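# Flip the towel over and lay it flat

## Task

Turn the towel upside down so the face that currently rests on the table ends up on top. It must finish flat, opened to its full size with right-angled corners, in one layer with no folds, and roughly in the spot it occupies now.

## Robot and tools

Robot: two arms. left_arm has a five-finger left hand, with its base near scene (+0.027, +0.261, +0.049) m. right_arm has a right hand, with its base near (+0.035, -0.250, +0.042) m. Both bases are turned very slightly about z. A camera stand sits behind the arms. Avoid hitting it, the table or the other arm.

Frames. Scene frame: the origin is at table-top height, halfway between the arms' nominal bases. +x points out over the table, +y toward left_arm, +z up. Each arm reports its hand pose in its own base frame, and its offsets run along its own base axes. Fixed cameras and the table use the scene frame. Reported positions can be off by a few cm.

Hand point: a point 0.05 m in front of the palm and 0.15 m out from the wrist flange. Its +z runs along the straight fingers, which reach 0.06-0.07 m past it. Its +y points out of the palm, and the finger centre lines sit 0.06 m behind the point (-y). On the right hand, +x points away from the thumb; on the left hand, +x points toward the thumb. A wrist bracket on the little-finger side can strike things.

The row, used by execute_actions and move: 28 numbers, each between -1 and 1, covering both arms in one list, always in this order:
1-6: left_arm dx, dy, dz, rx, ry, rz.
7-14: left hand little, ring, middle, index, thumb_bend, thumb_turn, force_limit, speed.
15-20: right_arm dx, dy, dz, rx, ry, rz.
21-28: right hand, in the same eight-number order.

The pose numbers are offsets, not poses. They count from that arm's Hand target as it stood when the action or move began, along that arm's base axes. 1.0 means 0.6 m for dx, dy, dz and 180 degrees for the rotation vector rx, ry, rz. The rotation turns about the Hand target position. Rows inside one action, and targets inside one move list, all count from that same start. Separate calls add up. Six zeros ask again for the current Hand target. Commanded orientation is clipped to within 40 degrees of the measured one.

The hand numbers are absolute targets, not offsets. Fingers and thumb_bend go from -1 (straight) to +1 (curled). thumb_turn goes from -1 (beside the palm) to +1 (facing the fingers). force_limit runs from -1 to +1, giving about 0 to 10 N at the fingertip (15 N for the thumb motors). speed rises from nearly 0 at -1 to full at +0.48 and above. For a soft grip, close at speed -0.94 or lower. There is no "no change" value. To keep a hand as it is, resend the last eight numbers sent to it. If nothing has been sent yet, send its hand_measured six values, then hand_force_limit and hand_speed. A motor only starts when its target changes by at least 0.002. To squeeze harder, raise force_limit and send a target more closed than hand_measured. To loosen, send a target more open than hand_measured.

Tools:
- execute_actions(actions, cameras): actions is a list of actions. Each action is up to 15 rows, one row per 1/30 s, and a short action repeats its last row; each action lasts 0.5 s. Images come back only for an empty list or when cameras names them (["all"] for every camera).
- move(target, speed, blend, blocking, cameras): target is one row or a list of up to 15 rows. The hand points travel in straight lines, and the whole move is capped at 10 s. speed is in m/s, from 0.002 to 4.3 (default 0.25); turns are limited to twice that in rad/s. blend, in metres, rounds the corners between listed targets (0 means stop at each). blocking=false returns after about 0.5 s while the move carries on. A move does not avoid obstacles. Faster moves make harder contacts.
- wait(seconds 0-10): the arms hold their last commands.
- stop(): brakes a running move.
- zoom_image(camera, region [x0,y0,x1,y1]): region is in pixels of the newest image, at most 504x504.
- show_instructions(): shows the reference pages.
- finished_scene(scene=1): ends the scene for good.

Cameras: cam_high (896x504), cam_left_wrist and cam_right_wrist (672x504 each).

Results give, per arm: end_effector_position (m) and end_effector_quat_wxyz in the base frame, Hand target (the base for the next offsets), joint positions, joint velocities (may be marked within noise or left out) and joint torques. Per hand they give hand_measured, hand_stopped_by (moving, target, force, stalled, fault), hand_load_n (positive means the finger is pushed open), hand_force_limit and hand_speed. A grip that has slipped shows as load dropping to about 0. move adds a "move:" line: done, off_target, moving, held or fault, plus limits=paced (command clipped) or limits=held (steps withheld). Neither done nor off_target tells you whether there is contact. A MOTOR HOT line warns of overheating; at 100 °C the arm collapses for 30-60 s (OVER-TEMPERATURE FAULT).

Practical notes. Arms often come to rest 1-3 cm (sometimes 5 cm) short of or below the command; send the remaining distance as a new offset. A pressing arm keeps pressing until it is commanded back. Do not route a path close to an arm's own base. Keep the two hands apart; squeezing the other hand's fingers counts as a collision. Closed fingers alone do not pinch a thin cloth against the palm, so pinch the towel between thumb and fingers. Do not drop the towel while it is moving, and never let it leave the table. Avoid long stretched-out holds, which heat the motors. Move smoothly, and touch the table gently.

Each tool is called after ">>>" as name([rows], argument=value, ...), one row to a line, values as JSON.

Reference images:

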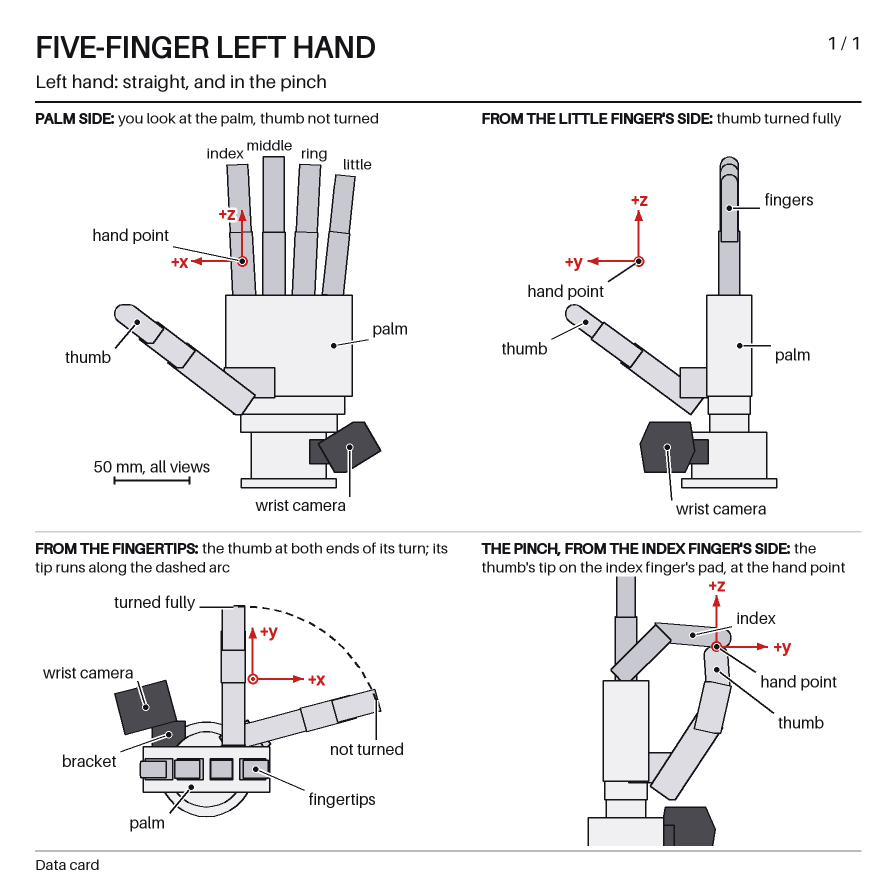

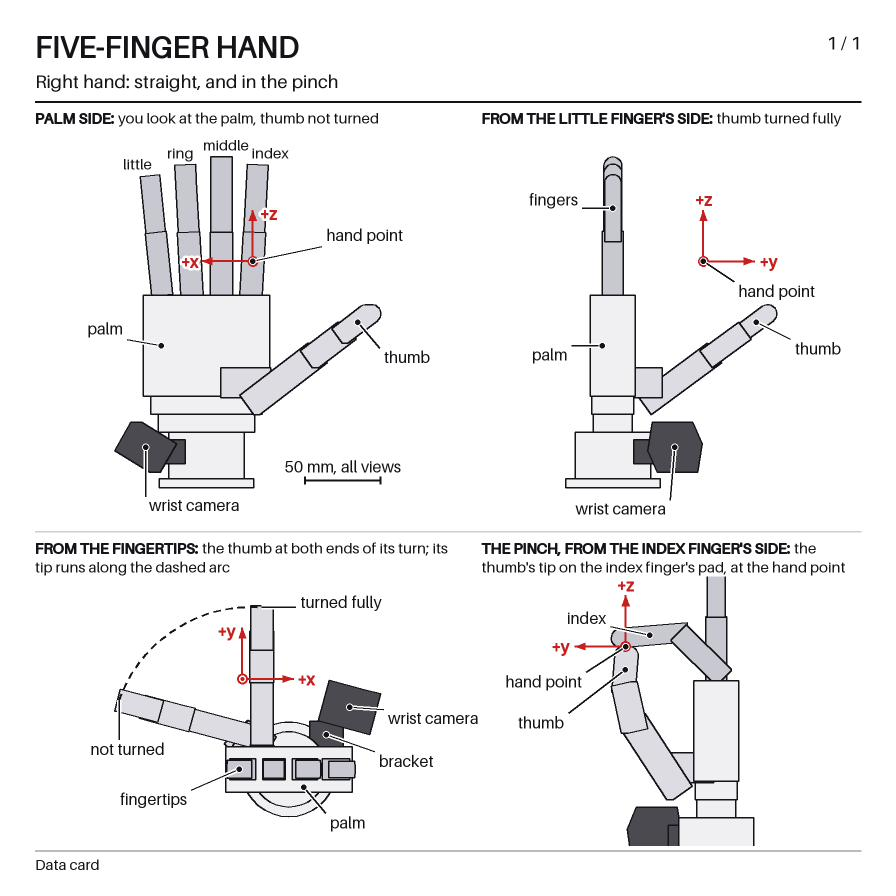

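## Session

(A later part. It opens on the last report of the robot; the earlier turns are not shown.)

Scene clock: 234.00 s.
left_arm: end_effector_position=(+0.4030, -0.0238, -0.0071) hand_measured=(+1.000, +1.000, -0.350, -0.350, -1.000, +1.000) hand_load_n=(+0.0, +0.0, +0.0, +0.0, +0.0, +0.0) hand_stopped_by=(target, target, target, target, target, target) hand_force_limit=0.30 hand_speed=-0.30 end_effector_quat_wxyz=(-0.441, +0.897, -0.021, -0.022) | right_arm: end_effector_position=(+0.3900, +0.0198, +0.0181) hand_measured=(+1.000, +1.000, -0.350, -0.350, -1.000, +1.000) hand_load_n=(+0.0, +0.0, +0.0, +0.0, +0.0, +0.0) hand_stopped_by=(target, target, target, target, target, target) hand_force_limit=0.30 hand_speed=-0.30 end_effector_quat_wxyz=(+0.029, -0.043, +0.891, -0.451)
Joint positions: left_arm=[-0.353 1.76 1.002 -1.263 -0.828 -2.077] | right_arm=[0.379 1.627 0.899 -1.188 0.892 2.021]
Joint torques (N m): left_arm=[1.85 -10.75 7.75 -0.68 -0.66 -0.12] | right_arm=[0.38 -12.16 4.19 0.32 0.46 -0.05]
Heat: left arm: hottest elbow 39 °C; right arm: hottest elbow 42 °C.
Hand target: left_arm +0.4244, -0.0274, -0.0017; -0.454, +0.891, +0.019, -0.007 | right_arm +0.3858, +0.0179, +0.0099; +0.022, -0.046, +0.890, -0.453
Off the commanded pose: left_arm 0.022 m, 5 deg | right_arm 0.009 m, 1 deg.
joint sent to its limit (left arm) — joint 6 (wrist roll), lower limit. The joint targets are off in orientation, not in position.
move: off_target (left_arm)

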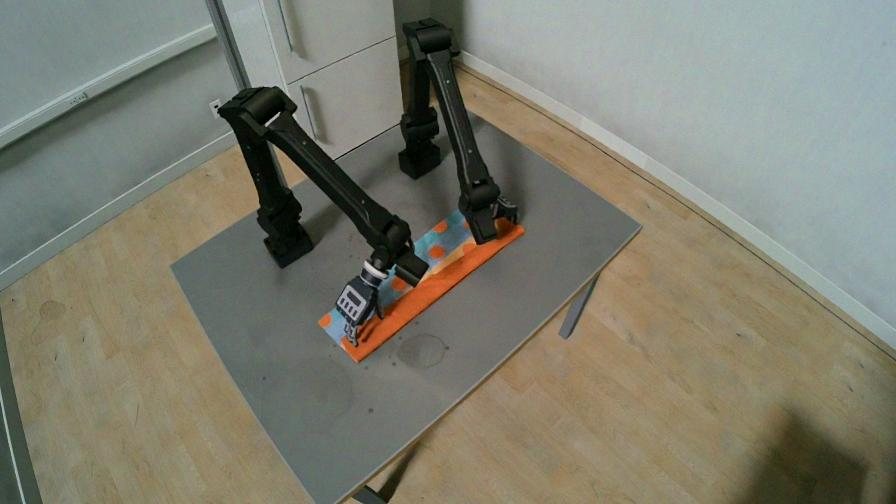

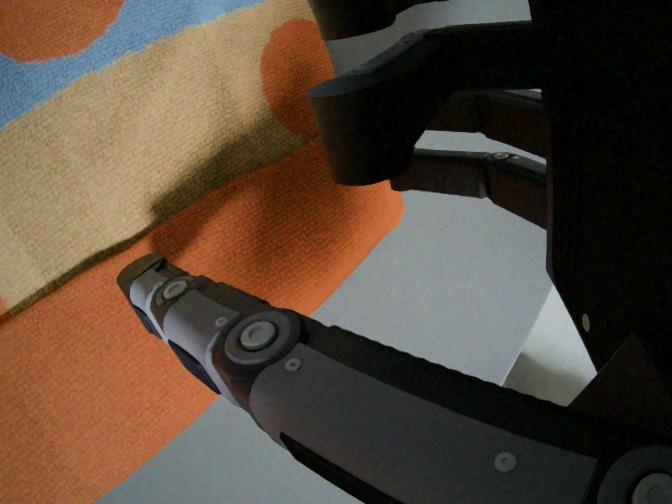

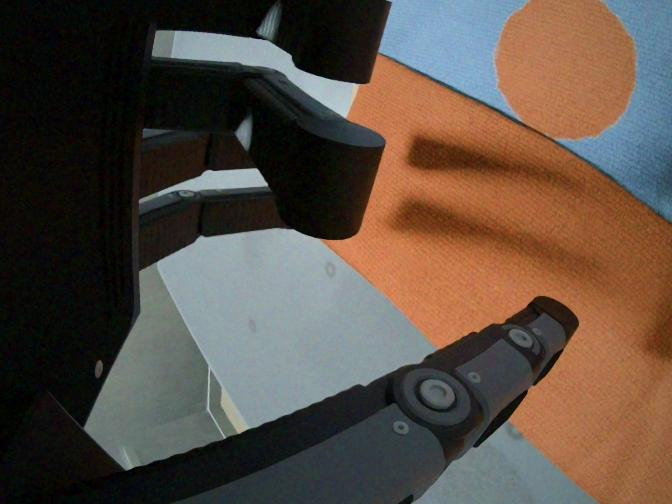

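>>> move([
  [-0.01,0,-0.02,0,0,0,1,1,-0.35,-0.35,-1,1,0.3,-0.3,-0.023,0,-0.01,0,0,0,1,1,-0.35,-0.35,-1,1,0.3,-0.3],
  [-0.01,0,-0.055,0,0,0,1,1,-0.35,-0.35,-1,1,0.3,-0.3,-0.023,0,-0.053,0,0,0,1,1,-0.35,-0.35,-1,1,0.3,-0.3],
], speed=0.07, cameras=["all"])

Scene clock: 236.07 s.
left_arm: end_effector_position=(+0.4161, -0.0268, -0.0195) hand_measured=(+1.000, +1.000, -0.350, -0.350, -1.000, +1.000) hand_load_n=(+0.0, +0.0, +1.0, +0.0, +0.0, +0.0) hand_stopped_by=(target, target, target, target, target, target) hand_force_limit=0.30 hand_speed=-0.30 end_effector_quat_wxyz=(-0.439, +0.898, -0.013, -0.001) | right_arm: end_effector_position=(+0.3778, +0.0162, -0.0086) hand_measured=(+1.000, +1.000, -0.350, -0.350, -1.000, +1.000) hand_load_n=(+0.0, +0.0, +0.5, +0.0, +0.0, +0.0) hand_stopped_by=(target, target, target, target, target, target) hand_force_limit=0.30 hand_speed=-0.30 end_effector_quat_wxyz=(+0.028, -0.044, +0.890, -0.454)
Joint positions: left_arm=[-0.353 1.788 1.002 -1.191 -0.839 -2.077] | right_arm=[0.384 1.661 0.844 -1.11 0.894 2.028]
Joint torques (N m): left_arm=[1.49 -9.17 4.85 0.14 -0.16 -0.12] | right_arm=[1.85 -11.34 3.37 0.7 0.16 0.09]
Heat: left arm: hottest elbow 39 °C; right arm: hottest elbow 42 °C.
Hand target: left_arm +0.4184, -0.0274, -0.0347; -0.454, +0.891, +0.019, -0.007 | right_arm +0.3719, +0.0181, -0.0220; +0.022, -0.046, +0.890, -0.453
Off the commanded pose: left_arm 0.015 m, 4 deg | right_arm 0.015 m, 1 deg.
joint sent to its limit (left arm) — joint 6 (wrist roll), lower limit. The joint targets are off in orientation, not in position.
move: off_target (left_arm, right_arm)

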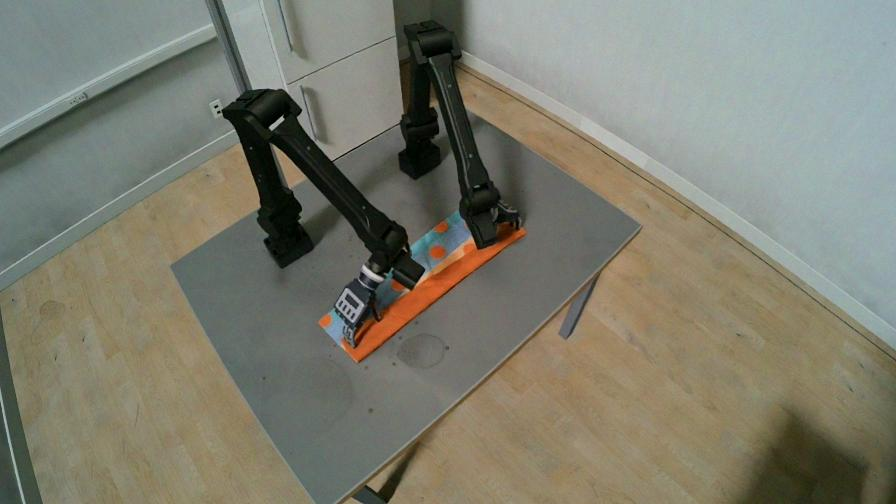

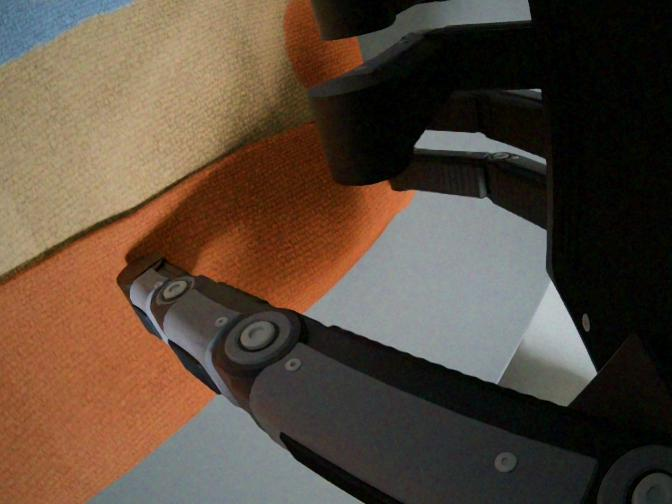

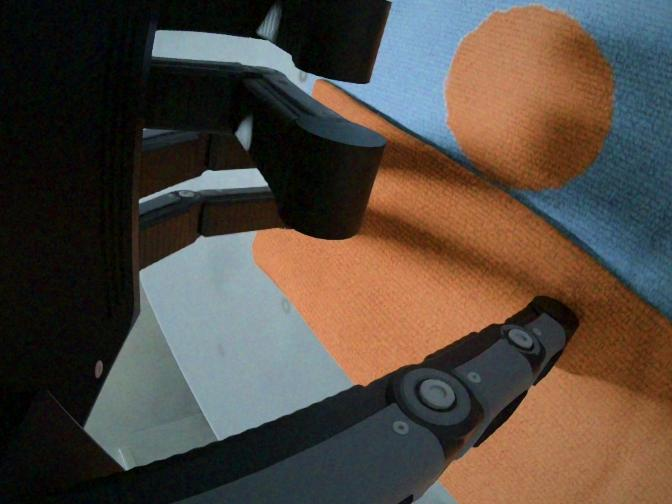

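>>> execute_actions([
  [[0,0,-0.015,0,0,0,1,1,0.1,0.1,-0.3,1,0.3,-0.5,0,0,-0.015,0,0,0,1,1,0.1,0.1,-0.3,1,0.3,-0.5]],
  [[0,0,-0.015,0,0,0,1,1,0.5,0.5,0.3,1,0.3,-0.5,0,0,-0.015,0,0,0,1,1,0.5,0.5,0.3,1,0.3,-0.5]],
  [[0,0,0,0,0,0,1,1,0.5,0.5,0.3,1,0.3,-0.5,0,0,0,0,0,0,1,1,0.5,0.5,0.3,1,0.3,-0.5]],
], cameras=["all"])

>>> zoom_image(camera="cam_high", region=[310, 170, 550, 410])

Scene clock: 238.07 s.
left_arm: end_effector_position=(+0.4239, -0.0256, -0.0271) hand_measured=(+1.000, +1.000, +0.324, +0.416, -0.584, +1.000) hand_load_n=(+0.0, +0.0, +4.5, +7.0, +14.0, -2.5) hand_stopped_by=(target, target, force, force, force, target) hand_force_limit=0.30 hand_speed=-0.50 end_effector_quat_wxyz=(-0.438, +0.899, -0.003, +0.010) | right_arm: end_effector_position=(+0.3846, +0.0198, -0.0155) hand_measured=(+1.000, +1.000, +0.322, +0.416, -0.562, +1.000) hand_load_n=(+0.0, -0.5, +6.0, +6.0, +11.0, -3.5) hand_stopped_by=(target, target, force, force, force, target) hand_force_limit=0.30 hand_speed=-0.50 end_effector_quat_wxyz=(+0.041, -0.038, +0.891, -0.450)
Joint positions: left_arm=[-0.347 1.806 1.002 -1.149 -0.844 -2.083] | right_arm=[0.388 1.677 0.841 -1.065 0.896 2.033]
Joint torques (N m): left_arm=[0.97 -8 4.05 0.31 0.04 -0.07] | right_arm=[1.08 -9.41 2.77 0.99 0.06 0.04]
Heat: left arm: hottest elbow 39 °C; right arm: hottest elbow 41 °C.
Hand target: left_arm +0.4184, -0.0273, -0.0527; -0.454, +0.891, +0.020, -0.007 | right_arm +0.3720, +0.0180, -0.0399; +0.022, -0.046, +0.890, -0.453
Off the commanded pose: left_arm 0.026 m, 4 deg | right_arm 0.028 m, 2 deg.
joint sent to its limit (left arm) — joint 6 (wrist roll), lower limit. The joint targets are off in orientation, not in position.

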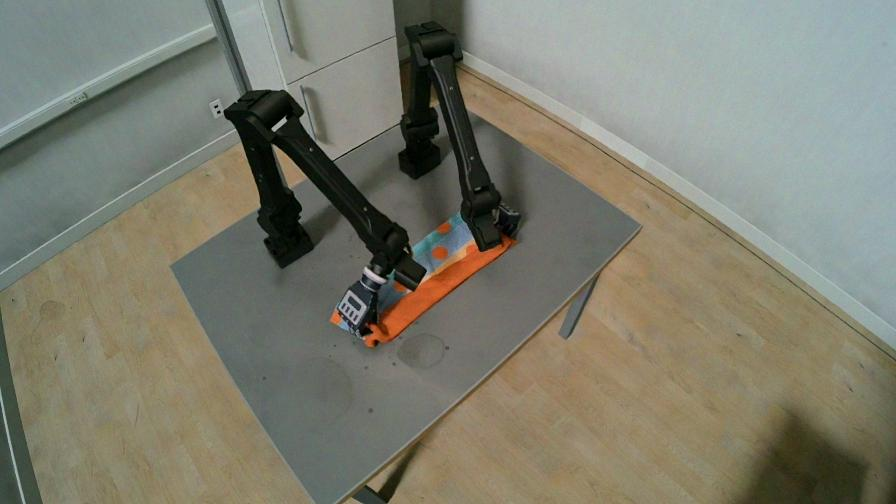

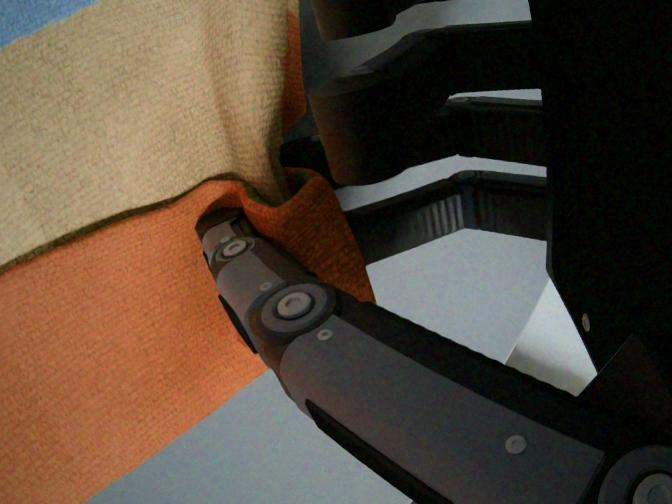

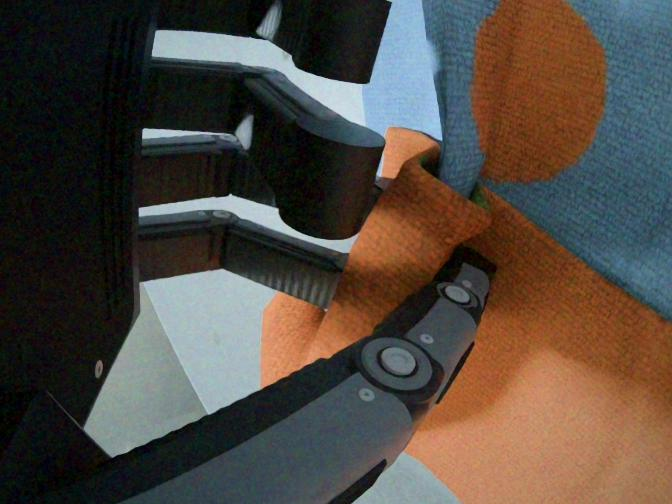

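Scaled by 2.100 from the camera's 896x504 image, which has a finer 1280x720 frame.

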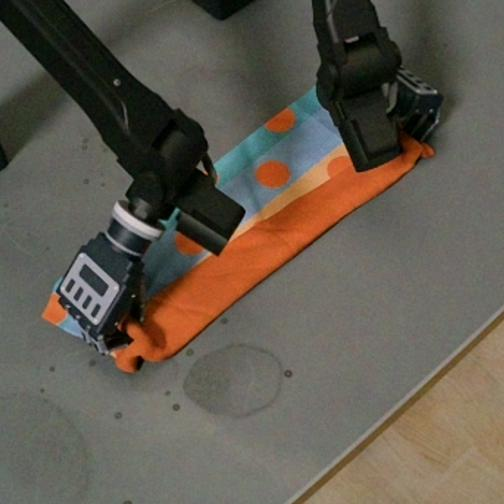

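>>> move(target=[0.0,0,0.13,0,0,0,1,1,0.5,0.5,0.3,1,0.3,-0.5,0.03,0,0.13,0,0,0,1,1,0.5,0.5,0.3,1,0.3,-0.5], speed=0.08, cameras=["all"])

>>> zoom_image(camera="cam_high", region=[310, 170, 550, 410])

Scene clock: 239.90 s.
left_arm: end_effector_position=(+0.4019, -0.0207, +0.0072) hand_measured=(+1.000, +1.000, +0.324, +0.416, -0.584, +1.000) hand_load_n=(+0.0, +0.0, +3.5, +6.0, +14.0, +1.0) hand_stopped_by=(target, target, force, force, force, target) hand_force_limit=0.30 hand_speed=-0.50 end_effector_quat_wxyz=(-0.441, +0.897, -0.014, -0.022) | right_arm: end_effector_position=(+0.3751, +0.0175, +0.0240) hand_measured=(+1.000, +1.000, +0.322, +0.416, -0.564, +1.000) hand_load_n=(+0.0, +0.0, +5.0, +5.0, +11.0, -1.5) hand_stopped_by=(target, target, force, force, force, target) hand_force_limit=0.30 hand_speed=-0.50 end_effector_quat_wxyz=(+0.013, -0.053, +0.888, -0.456)
Joint positions: left_arm=[-0.347 1.729 1.008 -1.299 -0.826 -2.086] | right_arm=[0.388 1.605 0.887 -1.243 0.888 2.026]
Joint torques (N m): left_arm=[0.97 -12.86 7.87 -1.81 -0.63 -0.03] | right_arm=[-0.62 -14.04 7.49 -0.58 0.64 -0.18]
Heat: left arm: hottest elbow 39 °C; right arm: hottest elbow 41 °C.
Hand target: left_arm +0.4183, -0.0272, +0.0251; -0.454, +0.891, +0.020, -0.008 | right_arm +0.3900, +0.0180, +0.0380; +0.021, -0.046, +0.890, -0.453
Off the commanded pose: left_arm 0.025 m, 5 deg | right_arm 0.021 m, 1 deg.
joint sent to its limit (left arm) — joint 6 (wrist roll), lower limit. The joint targets are off in orientation, not in position.
move: off_target (left_arm, right_arm)

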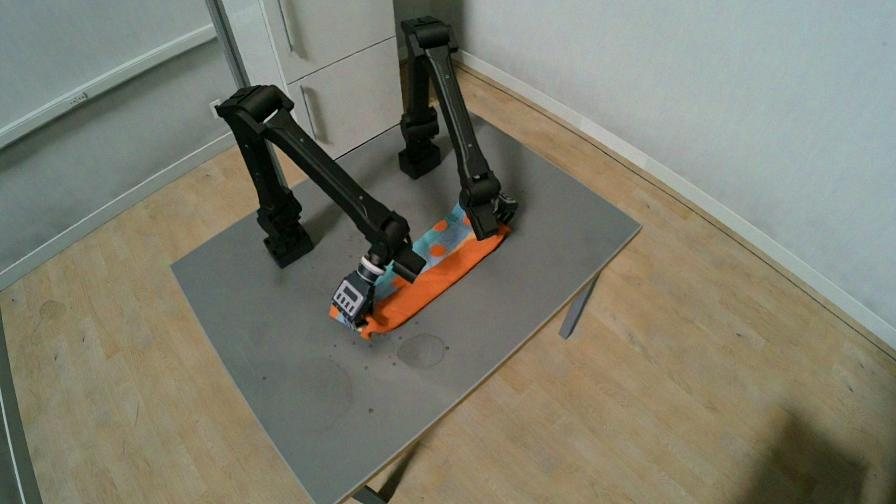

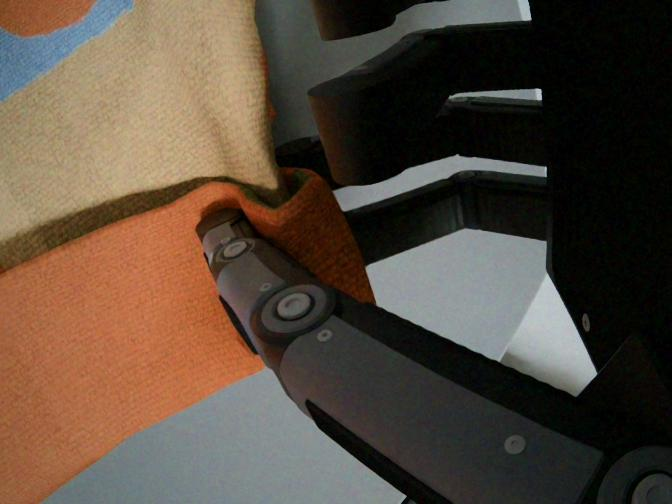

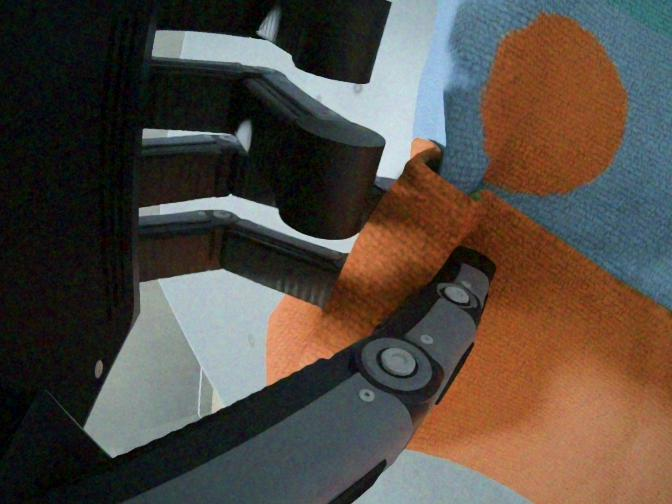

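Scaled by 2.100 from the camera's 896x504 image, which has a finer 1280x720 frame.

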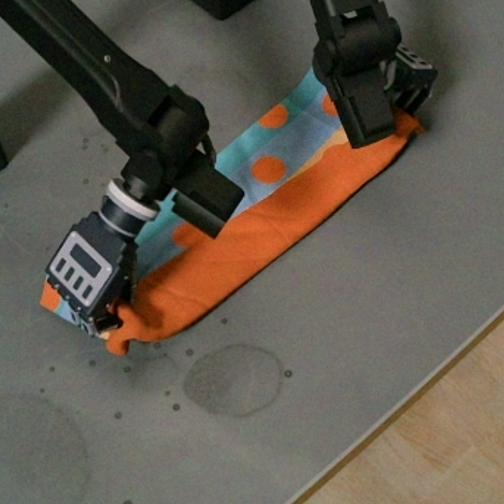

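>>> move([
  [0.0,0,-0.1,0,0,0,1,1,0.5,0.5,0.3,1,0.3,-0.5,-0.02,0,-0.095,0,0,0,1,1,0.5,0.5,0.3,1,0.3,-0.5],
  [0,0,-0.1,0,0,0,1,1,-0.5,-0.5,-1,1,0.3,-0.3,-0.02,0,-0.095,0,0,0,1,1,-0.5,-0.5,-1,1,0.3,-0.3],
  [0,0,0.1,0,0,0,1,1,-0.5,-0.5,-1,1,0.3,-0.3,-0.02,0,0.1,0,0,0,1,1,-0.5,-0.5,-1,1,0.3,-0.3],
  [-0.2,0,0.2,0,0,0,1,1,-0.35,-0.35,-1,1,0.3,-0.3,-0.2,0,0.2,0,0,0,1,1,-0.35,-0.35,-1,1,0.3,-0.3],
], speed=[0.1,0.1,0.15,0.2], cameras=["all"])

>>> zoom_image(camera="cam_high", region=[310, 170, 550, 410])

Scene clock: 246.53 s.
left_arm: end_effector_position=(+0.3027, -0.0252, +0.1432) hand_measured=(+1.000, +1.000, -0.350, -0.350, -1.000, +1.000) hand_load_n=(+0.0, +0.0, +0.0, +0.0, +0.0, +0.0) hand_stopped_by=(target, target, target, target, target, target) hand_force_limit=0.30 hand_speed=-0.30 end_effector_quat_wxyz=(-0.405, +0.913, -0.038, -0.005) | right_arm: end_effector_position=(+0.2757, +0.0174, +0.1601) hand_measured=(+1.000, +1.000, -0.350, -0.350, -1.000, +1.000) hand_load_n=(+0.0, +0.0, +0.0, +0.0, +0.0, +0.0) hand_stopped_by=(target, target, target, target, target, target) hand_force_limit=0.30 hand_speed=-0.30 end_effector_quat_wxyz=(+0.025, -0.075, +0.902, -0.425)
Joint positions: left_arm=[-0.434 1.255 0.923 -1.65 -0.749 -2.086] | right_arm=[0.491 1.132 0.858 -1.691 0.81 2.067]
Joint torques (N m): left_arm=[0.44 -6.71 6.43 -1.51 -0.37 -0.03] | right_arm=[1.73 -8 5.75 -0.47 0.35 0.09]
Heat: left arm: hottest elbow 39 °C; right arm: hottest elbow 41 °C.
Hand target: left_arm +0.2985, -0.0273, +0.1453; -0.454, +0.891, +0.020, -0.007 | right_arm +0.2700, +0.0181, +0.1581; +0.022, -0.046, +0.890, -0.453
Off the commanded pose: left_arm 0.005 m, 9 deg | right_arm 0.006 m, 5 deg.
joint sent to its limit (left arm) — joint 6 (wrist roll), lower limit. The joint targets are off in orientation, not in position.
joint sent to its limit (right arm) — joint 6 (wrist roll), upper limit. The joint targets are off in orientation, not in position.
move: off_target (left_arm, right_arm); target 2's new numbers were sent with left_arm's hand 0.010 m and 4 deg from that target; target 4's new numbers were sent with left_arm's hand 0.005 m and 9 deg from that target

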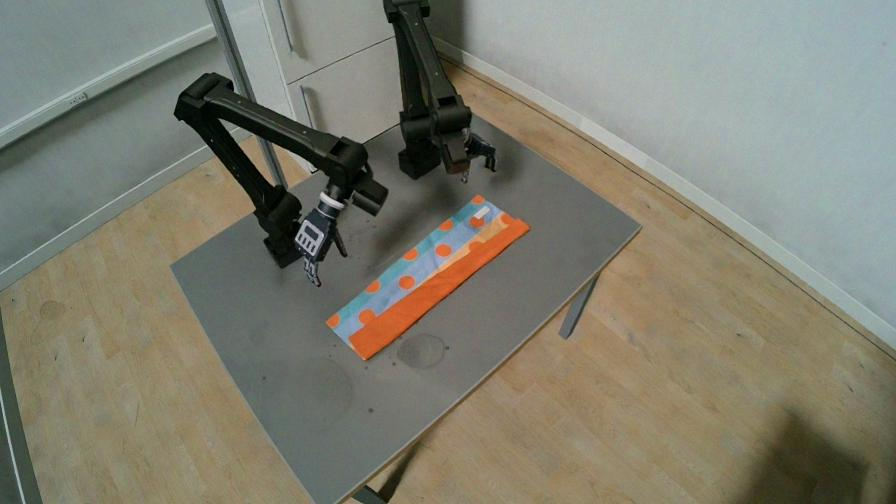

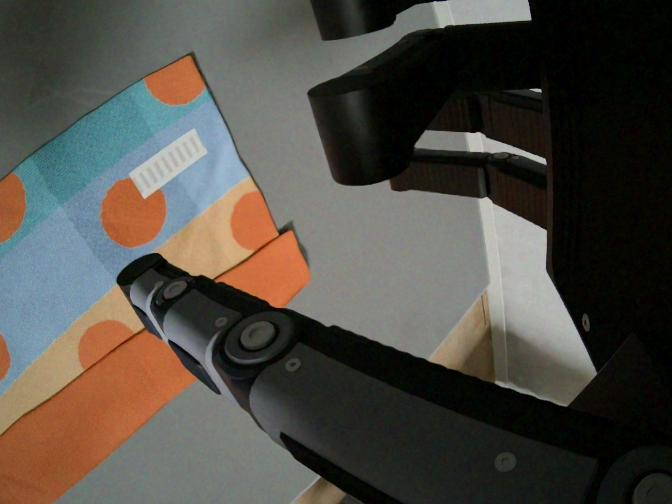

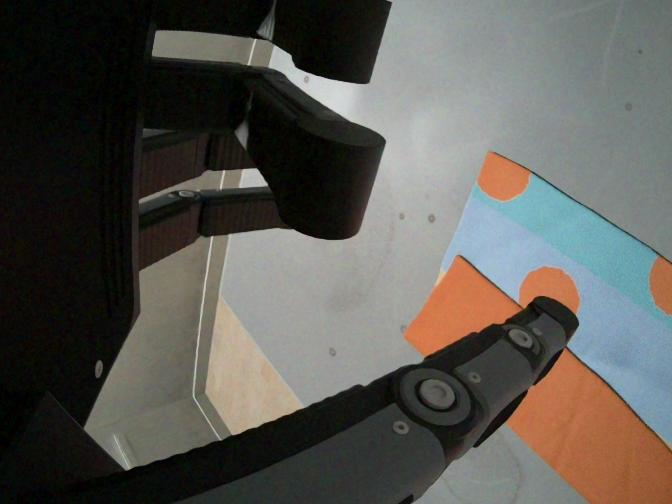

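Scaled by 2.100 from the camera's 896x504 image, which has a finer 1280x720 frame.

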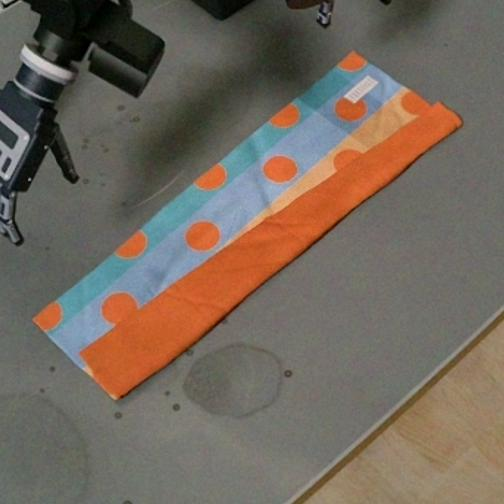

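>>> execute_actions(actions=[], cameras=["all"])

Scene clock: 248.00 s.
left_arm: end_effector_position=(+0.3027, -0.0252, +0.1432) hand_measured=(+1.000, +1.000, -0.350, -0.350, -1.000, +1.000) hand_load_n=(+0.0, +0.0, +0.0, +0.0, +0.0, +0.0) hand_stopped_by=(target, target, target, target, target, target) hand_force_limit=0.30 hand_speed=-0.30 end_effector_quat_wxyz=(-0.405, +0.913, -0.038, -0.005) | right_arm: end_effector_position=(+0.2757, +0.0174, +0.1601) hand_measured=(+1.000, +1.000, -0.350, -0.350, -1.000, +1.000) hand_load_n=(+0.0, +0.0, +0.0, +0.5, +0.0, +0.0) hand_stopped_by=(target, target, target, target, target, target) hand_force_limit=0.30 hand_speed=-0.30 end_effector_quat_wxyz=(+0.025, -0.075, +0.902, -0.425)
Joint positions: left_arm=[-0.434 1.255 0.923 -1.65 -0.749 -2.086] | right_arm=[0.491 1.132 0.858 -1.691 0.81 2.067]
Joint velocities: within noise
Joint torques (N m): left_arm=[0.44 -6.71 6.43 -1.51 -0.36 -0.03] | right_arm=[2.2 -7.77 5.63 -0.4 0.34 0.1]
Heat: left arm: hottest elbow 39 °C; right arm: hottest elbow 41 °C.
Hand target: left_arm +0.2985, -0.0273, +0.1453; -0.454, +0.891, +0.020, -0.007 | right_arm +0.2700, +0.0181, +0.1581; +0.022, -0.046, +0.890, -0.453
Off the commanded pose: left_arm 0.005 m, 9 deg | right_arm 0.006 m, 5 deg.

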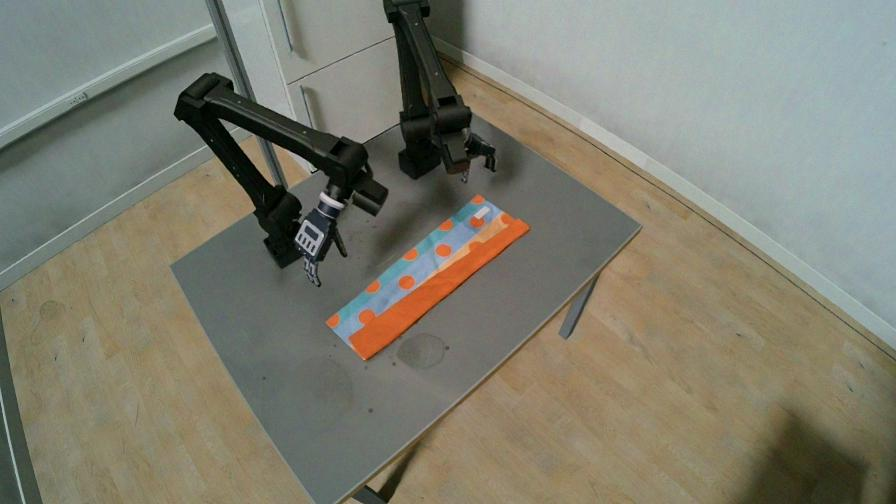

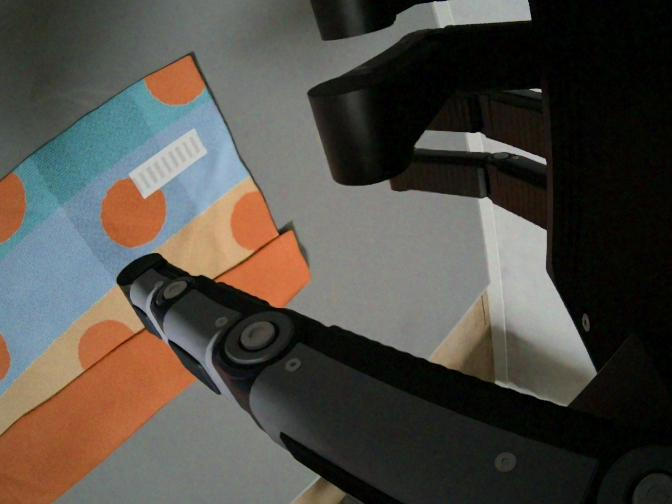

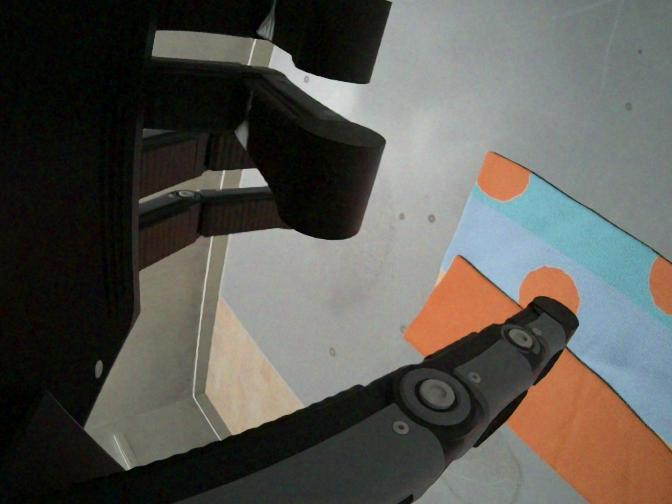

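>>> move([
  [0.039,-0.046,-0.22,0,0,0,1,1,-0.35,-0.35,-1,1,0.3,-0.3,0.098,0.038,-0.225,0,0,0,1,1,-0.35,-0.35,-1,1,0.3,-0.3],
  [0.039,-0.046,-0.297,0,0,0,1,1,-0.35,-0.35,-1,1,0.3,-0.3,0.098,0.038,-0.300,0,0,0,1,1,-0.35,-0.35,-1,1,0.3,-0.3],
], speed=[0.2, 0.07], blend=[0.02, 0], cameras=["all"])

Scene clock: 251.67 s.
left_arm: end_effector_position=(+0.3238, -0.0518, -0.0208) hand_measured=(+1.000, +1.000, -0.350, -0.350, -1.000, +1.000) hand_load_n=(+0.0, +0.0, -0.5, +0.0, +0.0, +0.0) hand_stopped_by=(target, target, target, target, target, target) hand_force_limit=0.30 hand_speed=-0.30 end_effector_quat_wxyz=(-0.399, +0.915, -0.054, -0.006) | right_arm: end_effector_position=(+0.3332, +0.0442, -0.0114) hand_measured=(+1.000, +1.000, -0.350, -0.350, -1.000, +1.000) hand_load_n=(+0.0, +0.0, +0.0, +0.0, +0.0, +0.0) hand_stopped_by=(target, target, target, target, target, target) hand_force_limit=0.30 hand_speed=-0.30 end_effector_quat_wxyz=(+0.030, -0.076, +0.897, -0.433)
Joint positions: left_arm=[-0.472 1.604 0.773 -1.159 -0.729 -2.086] | right_arm=[0.491 1.587 0.753 -1.13 0.831 2.067]
Joint torques (N m): left_arm=[0.62 -6.65 3.78 0.2 -0.2 -0.03] | right_arm=[0.62 -10.11 3.4 0.53 0.24 0.08]
Heat: left arm: hottest elbow 39 °C; right arm: hottest elbow 40 °C.
Hand target: left_arm +0.3217, -0.0549, -0.0330; -0.454, +0.891, +0.019, -0.007 | right_arm +0.3286, +0.0408, -0.0220; +0.022, -0.046, +0.890, -0.453
Off the commanded pose: left_arm 0.013 m, 11 deg | right_arm 0.012 m, 4 deg.
joint sent to its limit (left arm) — joint 6 (wrist roll), lower limit. The joint targets are off in orientation, not in position.
joint sent to its limit (right arm) — joint 6 (wrist roll), upper limit. The joint targets are off in orientation, not in position.
move: off_target (left_arm, right_arm)

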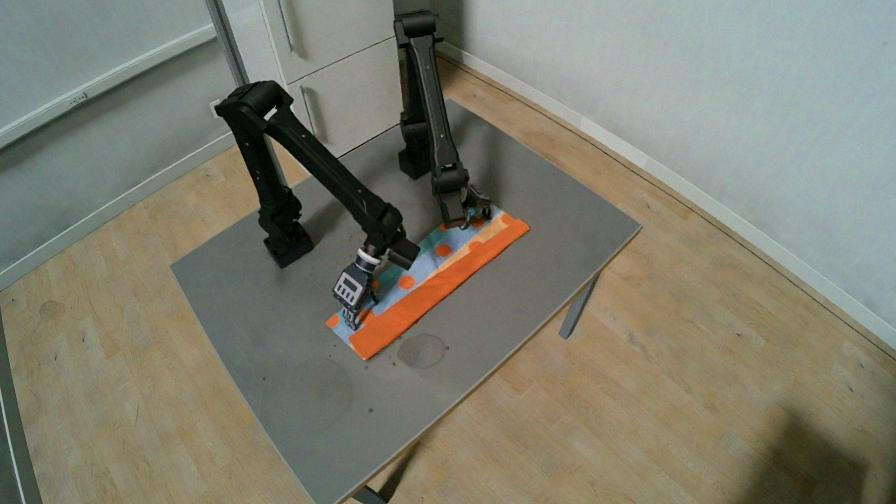

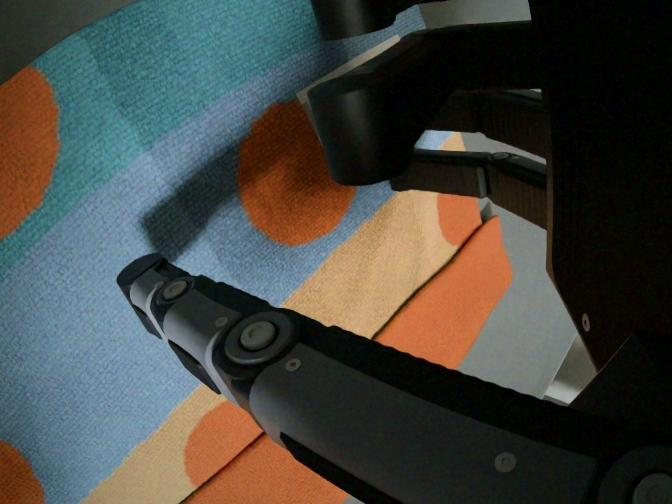

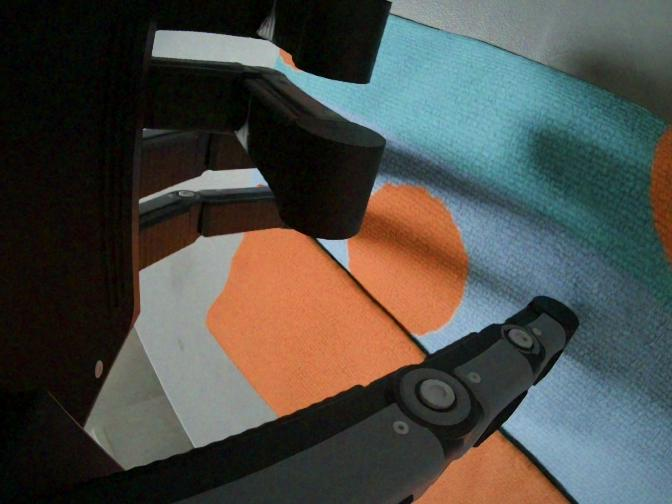

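>>> move(target=[0.183,-0.002,-0.008,0,0,0,1,1,-0.35,-0.35,-1,1,0.3,-0.3,0.195,0.006,-0.008,0,0,0,1,1,-0.35,-0.35,-1,1,0.3,-0.3], speed=0.09, cameras=["all"])

Scene clock: 253.77 s.
left_arm: end_effector_position=(+0.4234, -0.0544, -0.0228) hand_measured=(+1.000, +1.000, -0.350, -0.350, -1.000, +1.000) hand_load_n=(+0.0, +0.0, +1.0, +0.0, +0.0, +0.0) hand_stopped_by=(target, target, target, target, target, target) hand_force_limit=0.30 hand_speed=-0.30 end_effector_quat_wxyz=(-0.431, +0.902, -0.029, +0.007) | right_arm: end_effector_position=(+0.4390, +0.0442, -0.0120) hand_measured=(+1.000, +1.000, -0.350, -0.350, -1.000, +1.000) hand_load_n=(+0.0, +0.0, +0.5, +0.0, +0.0, +0.0) hand_stopped_by=(target, target, target, target, target, target) hand_force_limit=0.30 hand_speed=-0.30 end_effector_quat_wxyz=(+0.036, -0.046, +0.888, -0.457)
Joint positions: left_arm=[-0.402 1.812 1.036 -1.199 -0.817 -2.086] | right_arm=[0.396 1.8 1.032 -1.155 0.904 2.036]
Joint torques (N m): left_arm=[1.96 -8.7 6.74 -0.38 0.1 -0.03] | right_arm=[0.03 -12.51 6.69 0.21 -0.09 -0.15]
Heat: left arm: hottest elbow 38 °C; right arm: hottest elbow 40 °C.
Hand target: left_arm +0.4315, -0.0561, -0.0378; -0.454, +0.891, +0.020, -0.007 | right_arm +0.4457, +0.0443, -0.0268; +0.022, -0.046, +0.890, -0.453
Off the commanded pose: left_arm 0.017 m, 7 deg | right_arm 0.016 m, 2 deg.
joint sent to its limit (left arm) — joint 6 (wrist roll), lower limit. The joint targets are off in orientation, not in position.
move: off_target (left_arm, right_arm)

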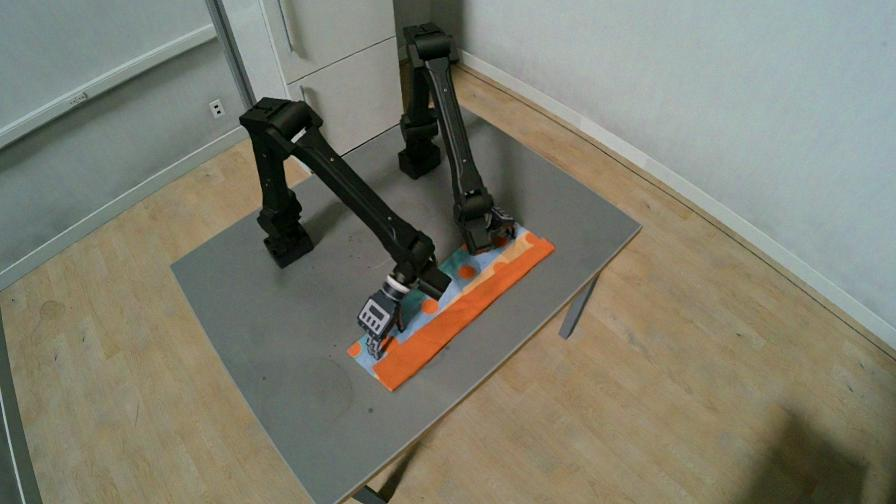

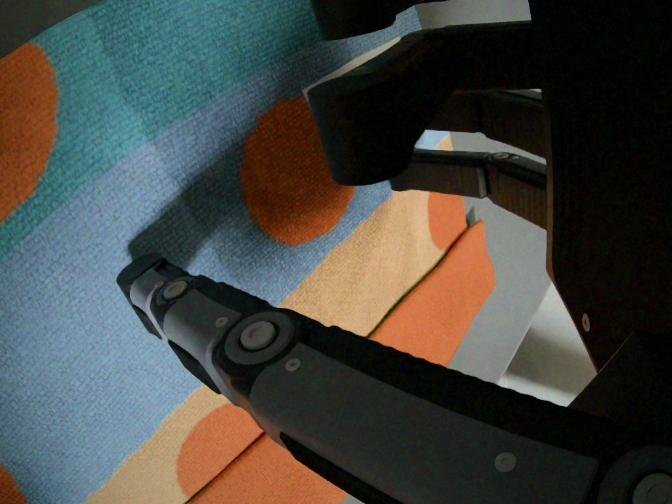

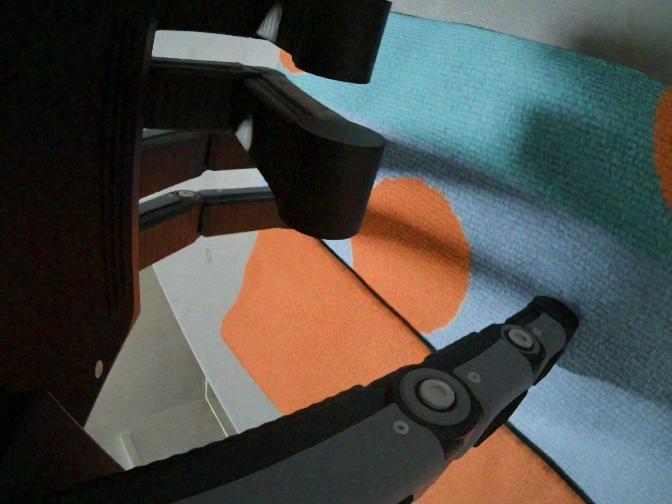

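>>> move([
  [0,0,0.12,0,0,0,1,1,-0.35,-0.35,-1,1,0.3,-0.3,0,0,0.11,0,0,0,1,1,-0.35,-0.35,-1,1,0.3,-0.3],
  [-0.122,0.04,0.09,0,0,0,1,1,-0.35,-0.35,-1,1,0.3,-0.3,-0.098,-0.047,0.08,0,0,0,1,1,-0.35,-0.35,-1,1,0.3,-0.3],
], speed=[0.15, 0.15], blend=[0.02, 0], cameras=["all"])

Scene clock: 256.03 s.
left_arm: end_effector_position=(+0.3566, -0.0299, +0.0119) hand_measured=(+1.000, +1.000, -0.350, -0.350, -1.000, +1.000) hand_load_n=(+0.0, +0.0, +0.0, +0.0, +0.0, +0.5) hand_stopped_by=(target, target, target, target, target, target) hand_force_limit=0.30 hand_speed=-0.30 end_effector_quat_wxyz=(-0.425, +0.904, -0.031, -0.014) | right_arm: end_effector_position=(+0.3894, +0.0207, +0.0199) hand_measured=(+1.000, +1.000, -0.350, -0.350, -1.000, +1.000) hand_load_n=(+0.0, +0.0, +0.0, +0.0, +0.0, +0.0) hand_stopped_by=(target, target, target, target, target, target) hand_force_limit=0.30 hand_speed=-0.30 end_effector_quat_wxyz=(+0.022, -0.046, +0.890, -0.454)
Joint positions: left_arm=[-0.4 1.613 0.88 -1.276 -0.789 -2.086] | right_arm=[0.382 1.634 0.911 -1.215 0.891 2.025]
Joint torques (N m): left_arm=[1.03 -10.99 4.67 -0.7 -0.4 -0.03] | right_arm=[0.03 -15.21 4.01 0.39 0.53 -0.14]
Heat: left arm: hottest elbow 38 °C; right arm: hottest elbow 40 °C.
Hand target: left_arm +0.3583, -0.0320, +0.0162; -0.454, +0.891, +0.020, -0.007 | right_arm +0.3869, +0.0161, +0.0212; +0.022, -0.046, +0.890, -0.453
Off the commanded pose: left_arm 0.005 m, 7 deg | right_arm 0.005 m, 0 deg.
joint sent to its limit (left arm) — joint 6 (wrist roll), lower limit. The joint targets are off in orientation, not in position.
move: off_target (left_arm)

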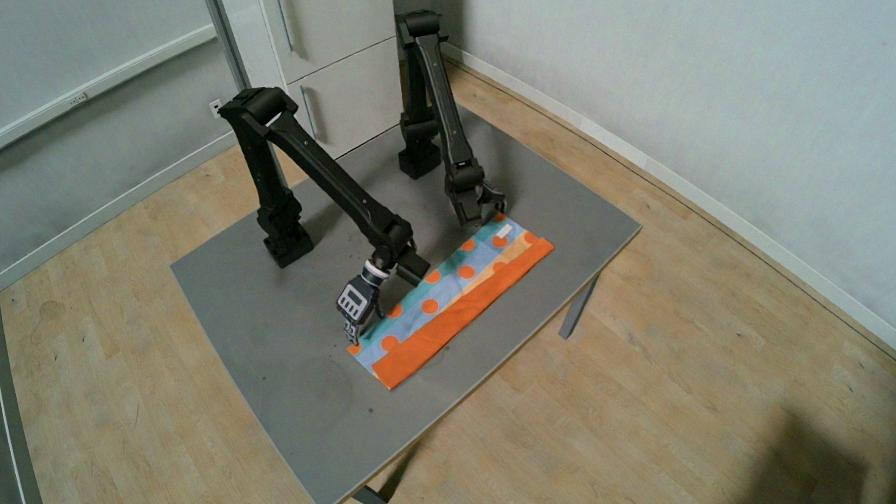

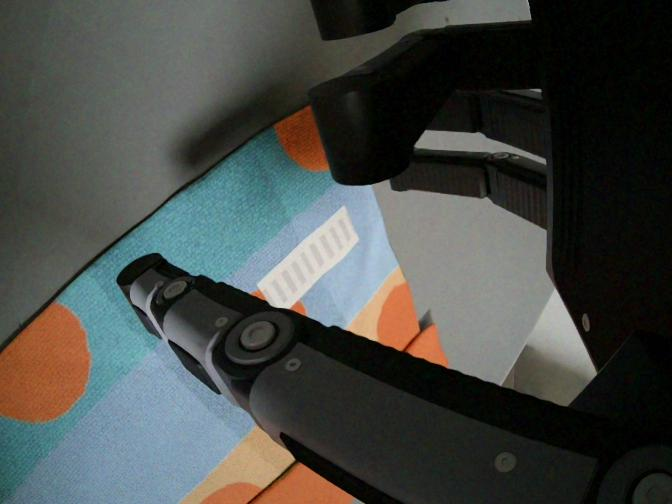

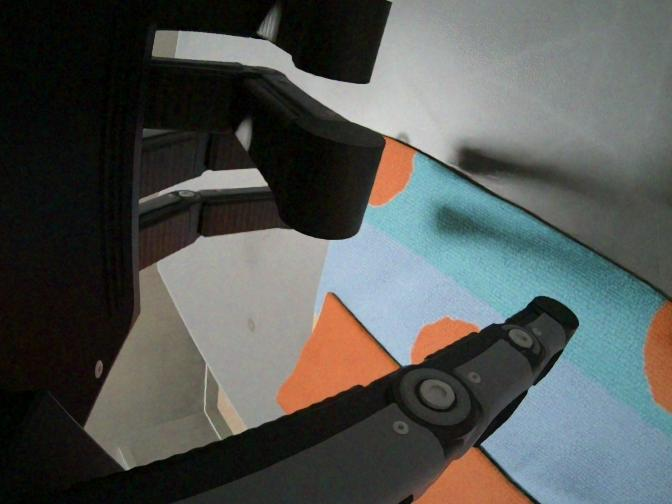

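>>> zoom_image(camera="cam_high", region=[440, 150, 600, 270])

>>> zoom_image(camera="cam_high", region=[310, 280, 470, 400])

Scaled by 3.150 from the camera's 896x504 image, which has a finer 1280x720 frame.

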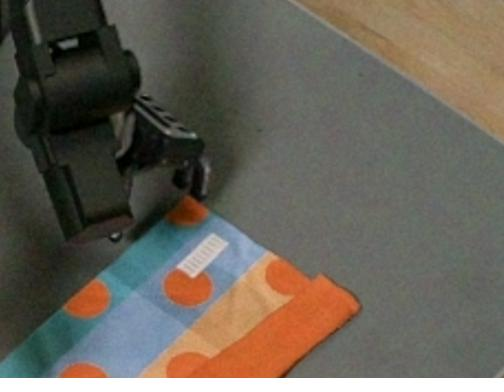

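Scaled by 3.150 from the camera's 896x504 image, which has a finer 1280x720 frame.

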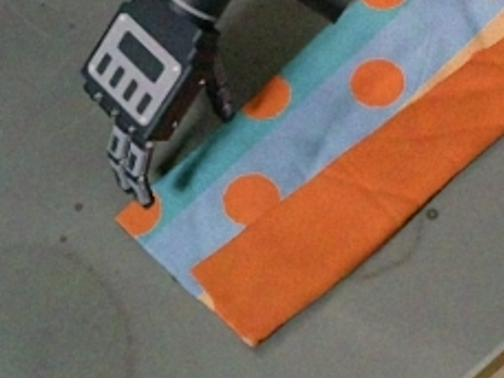

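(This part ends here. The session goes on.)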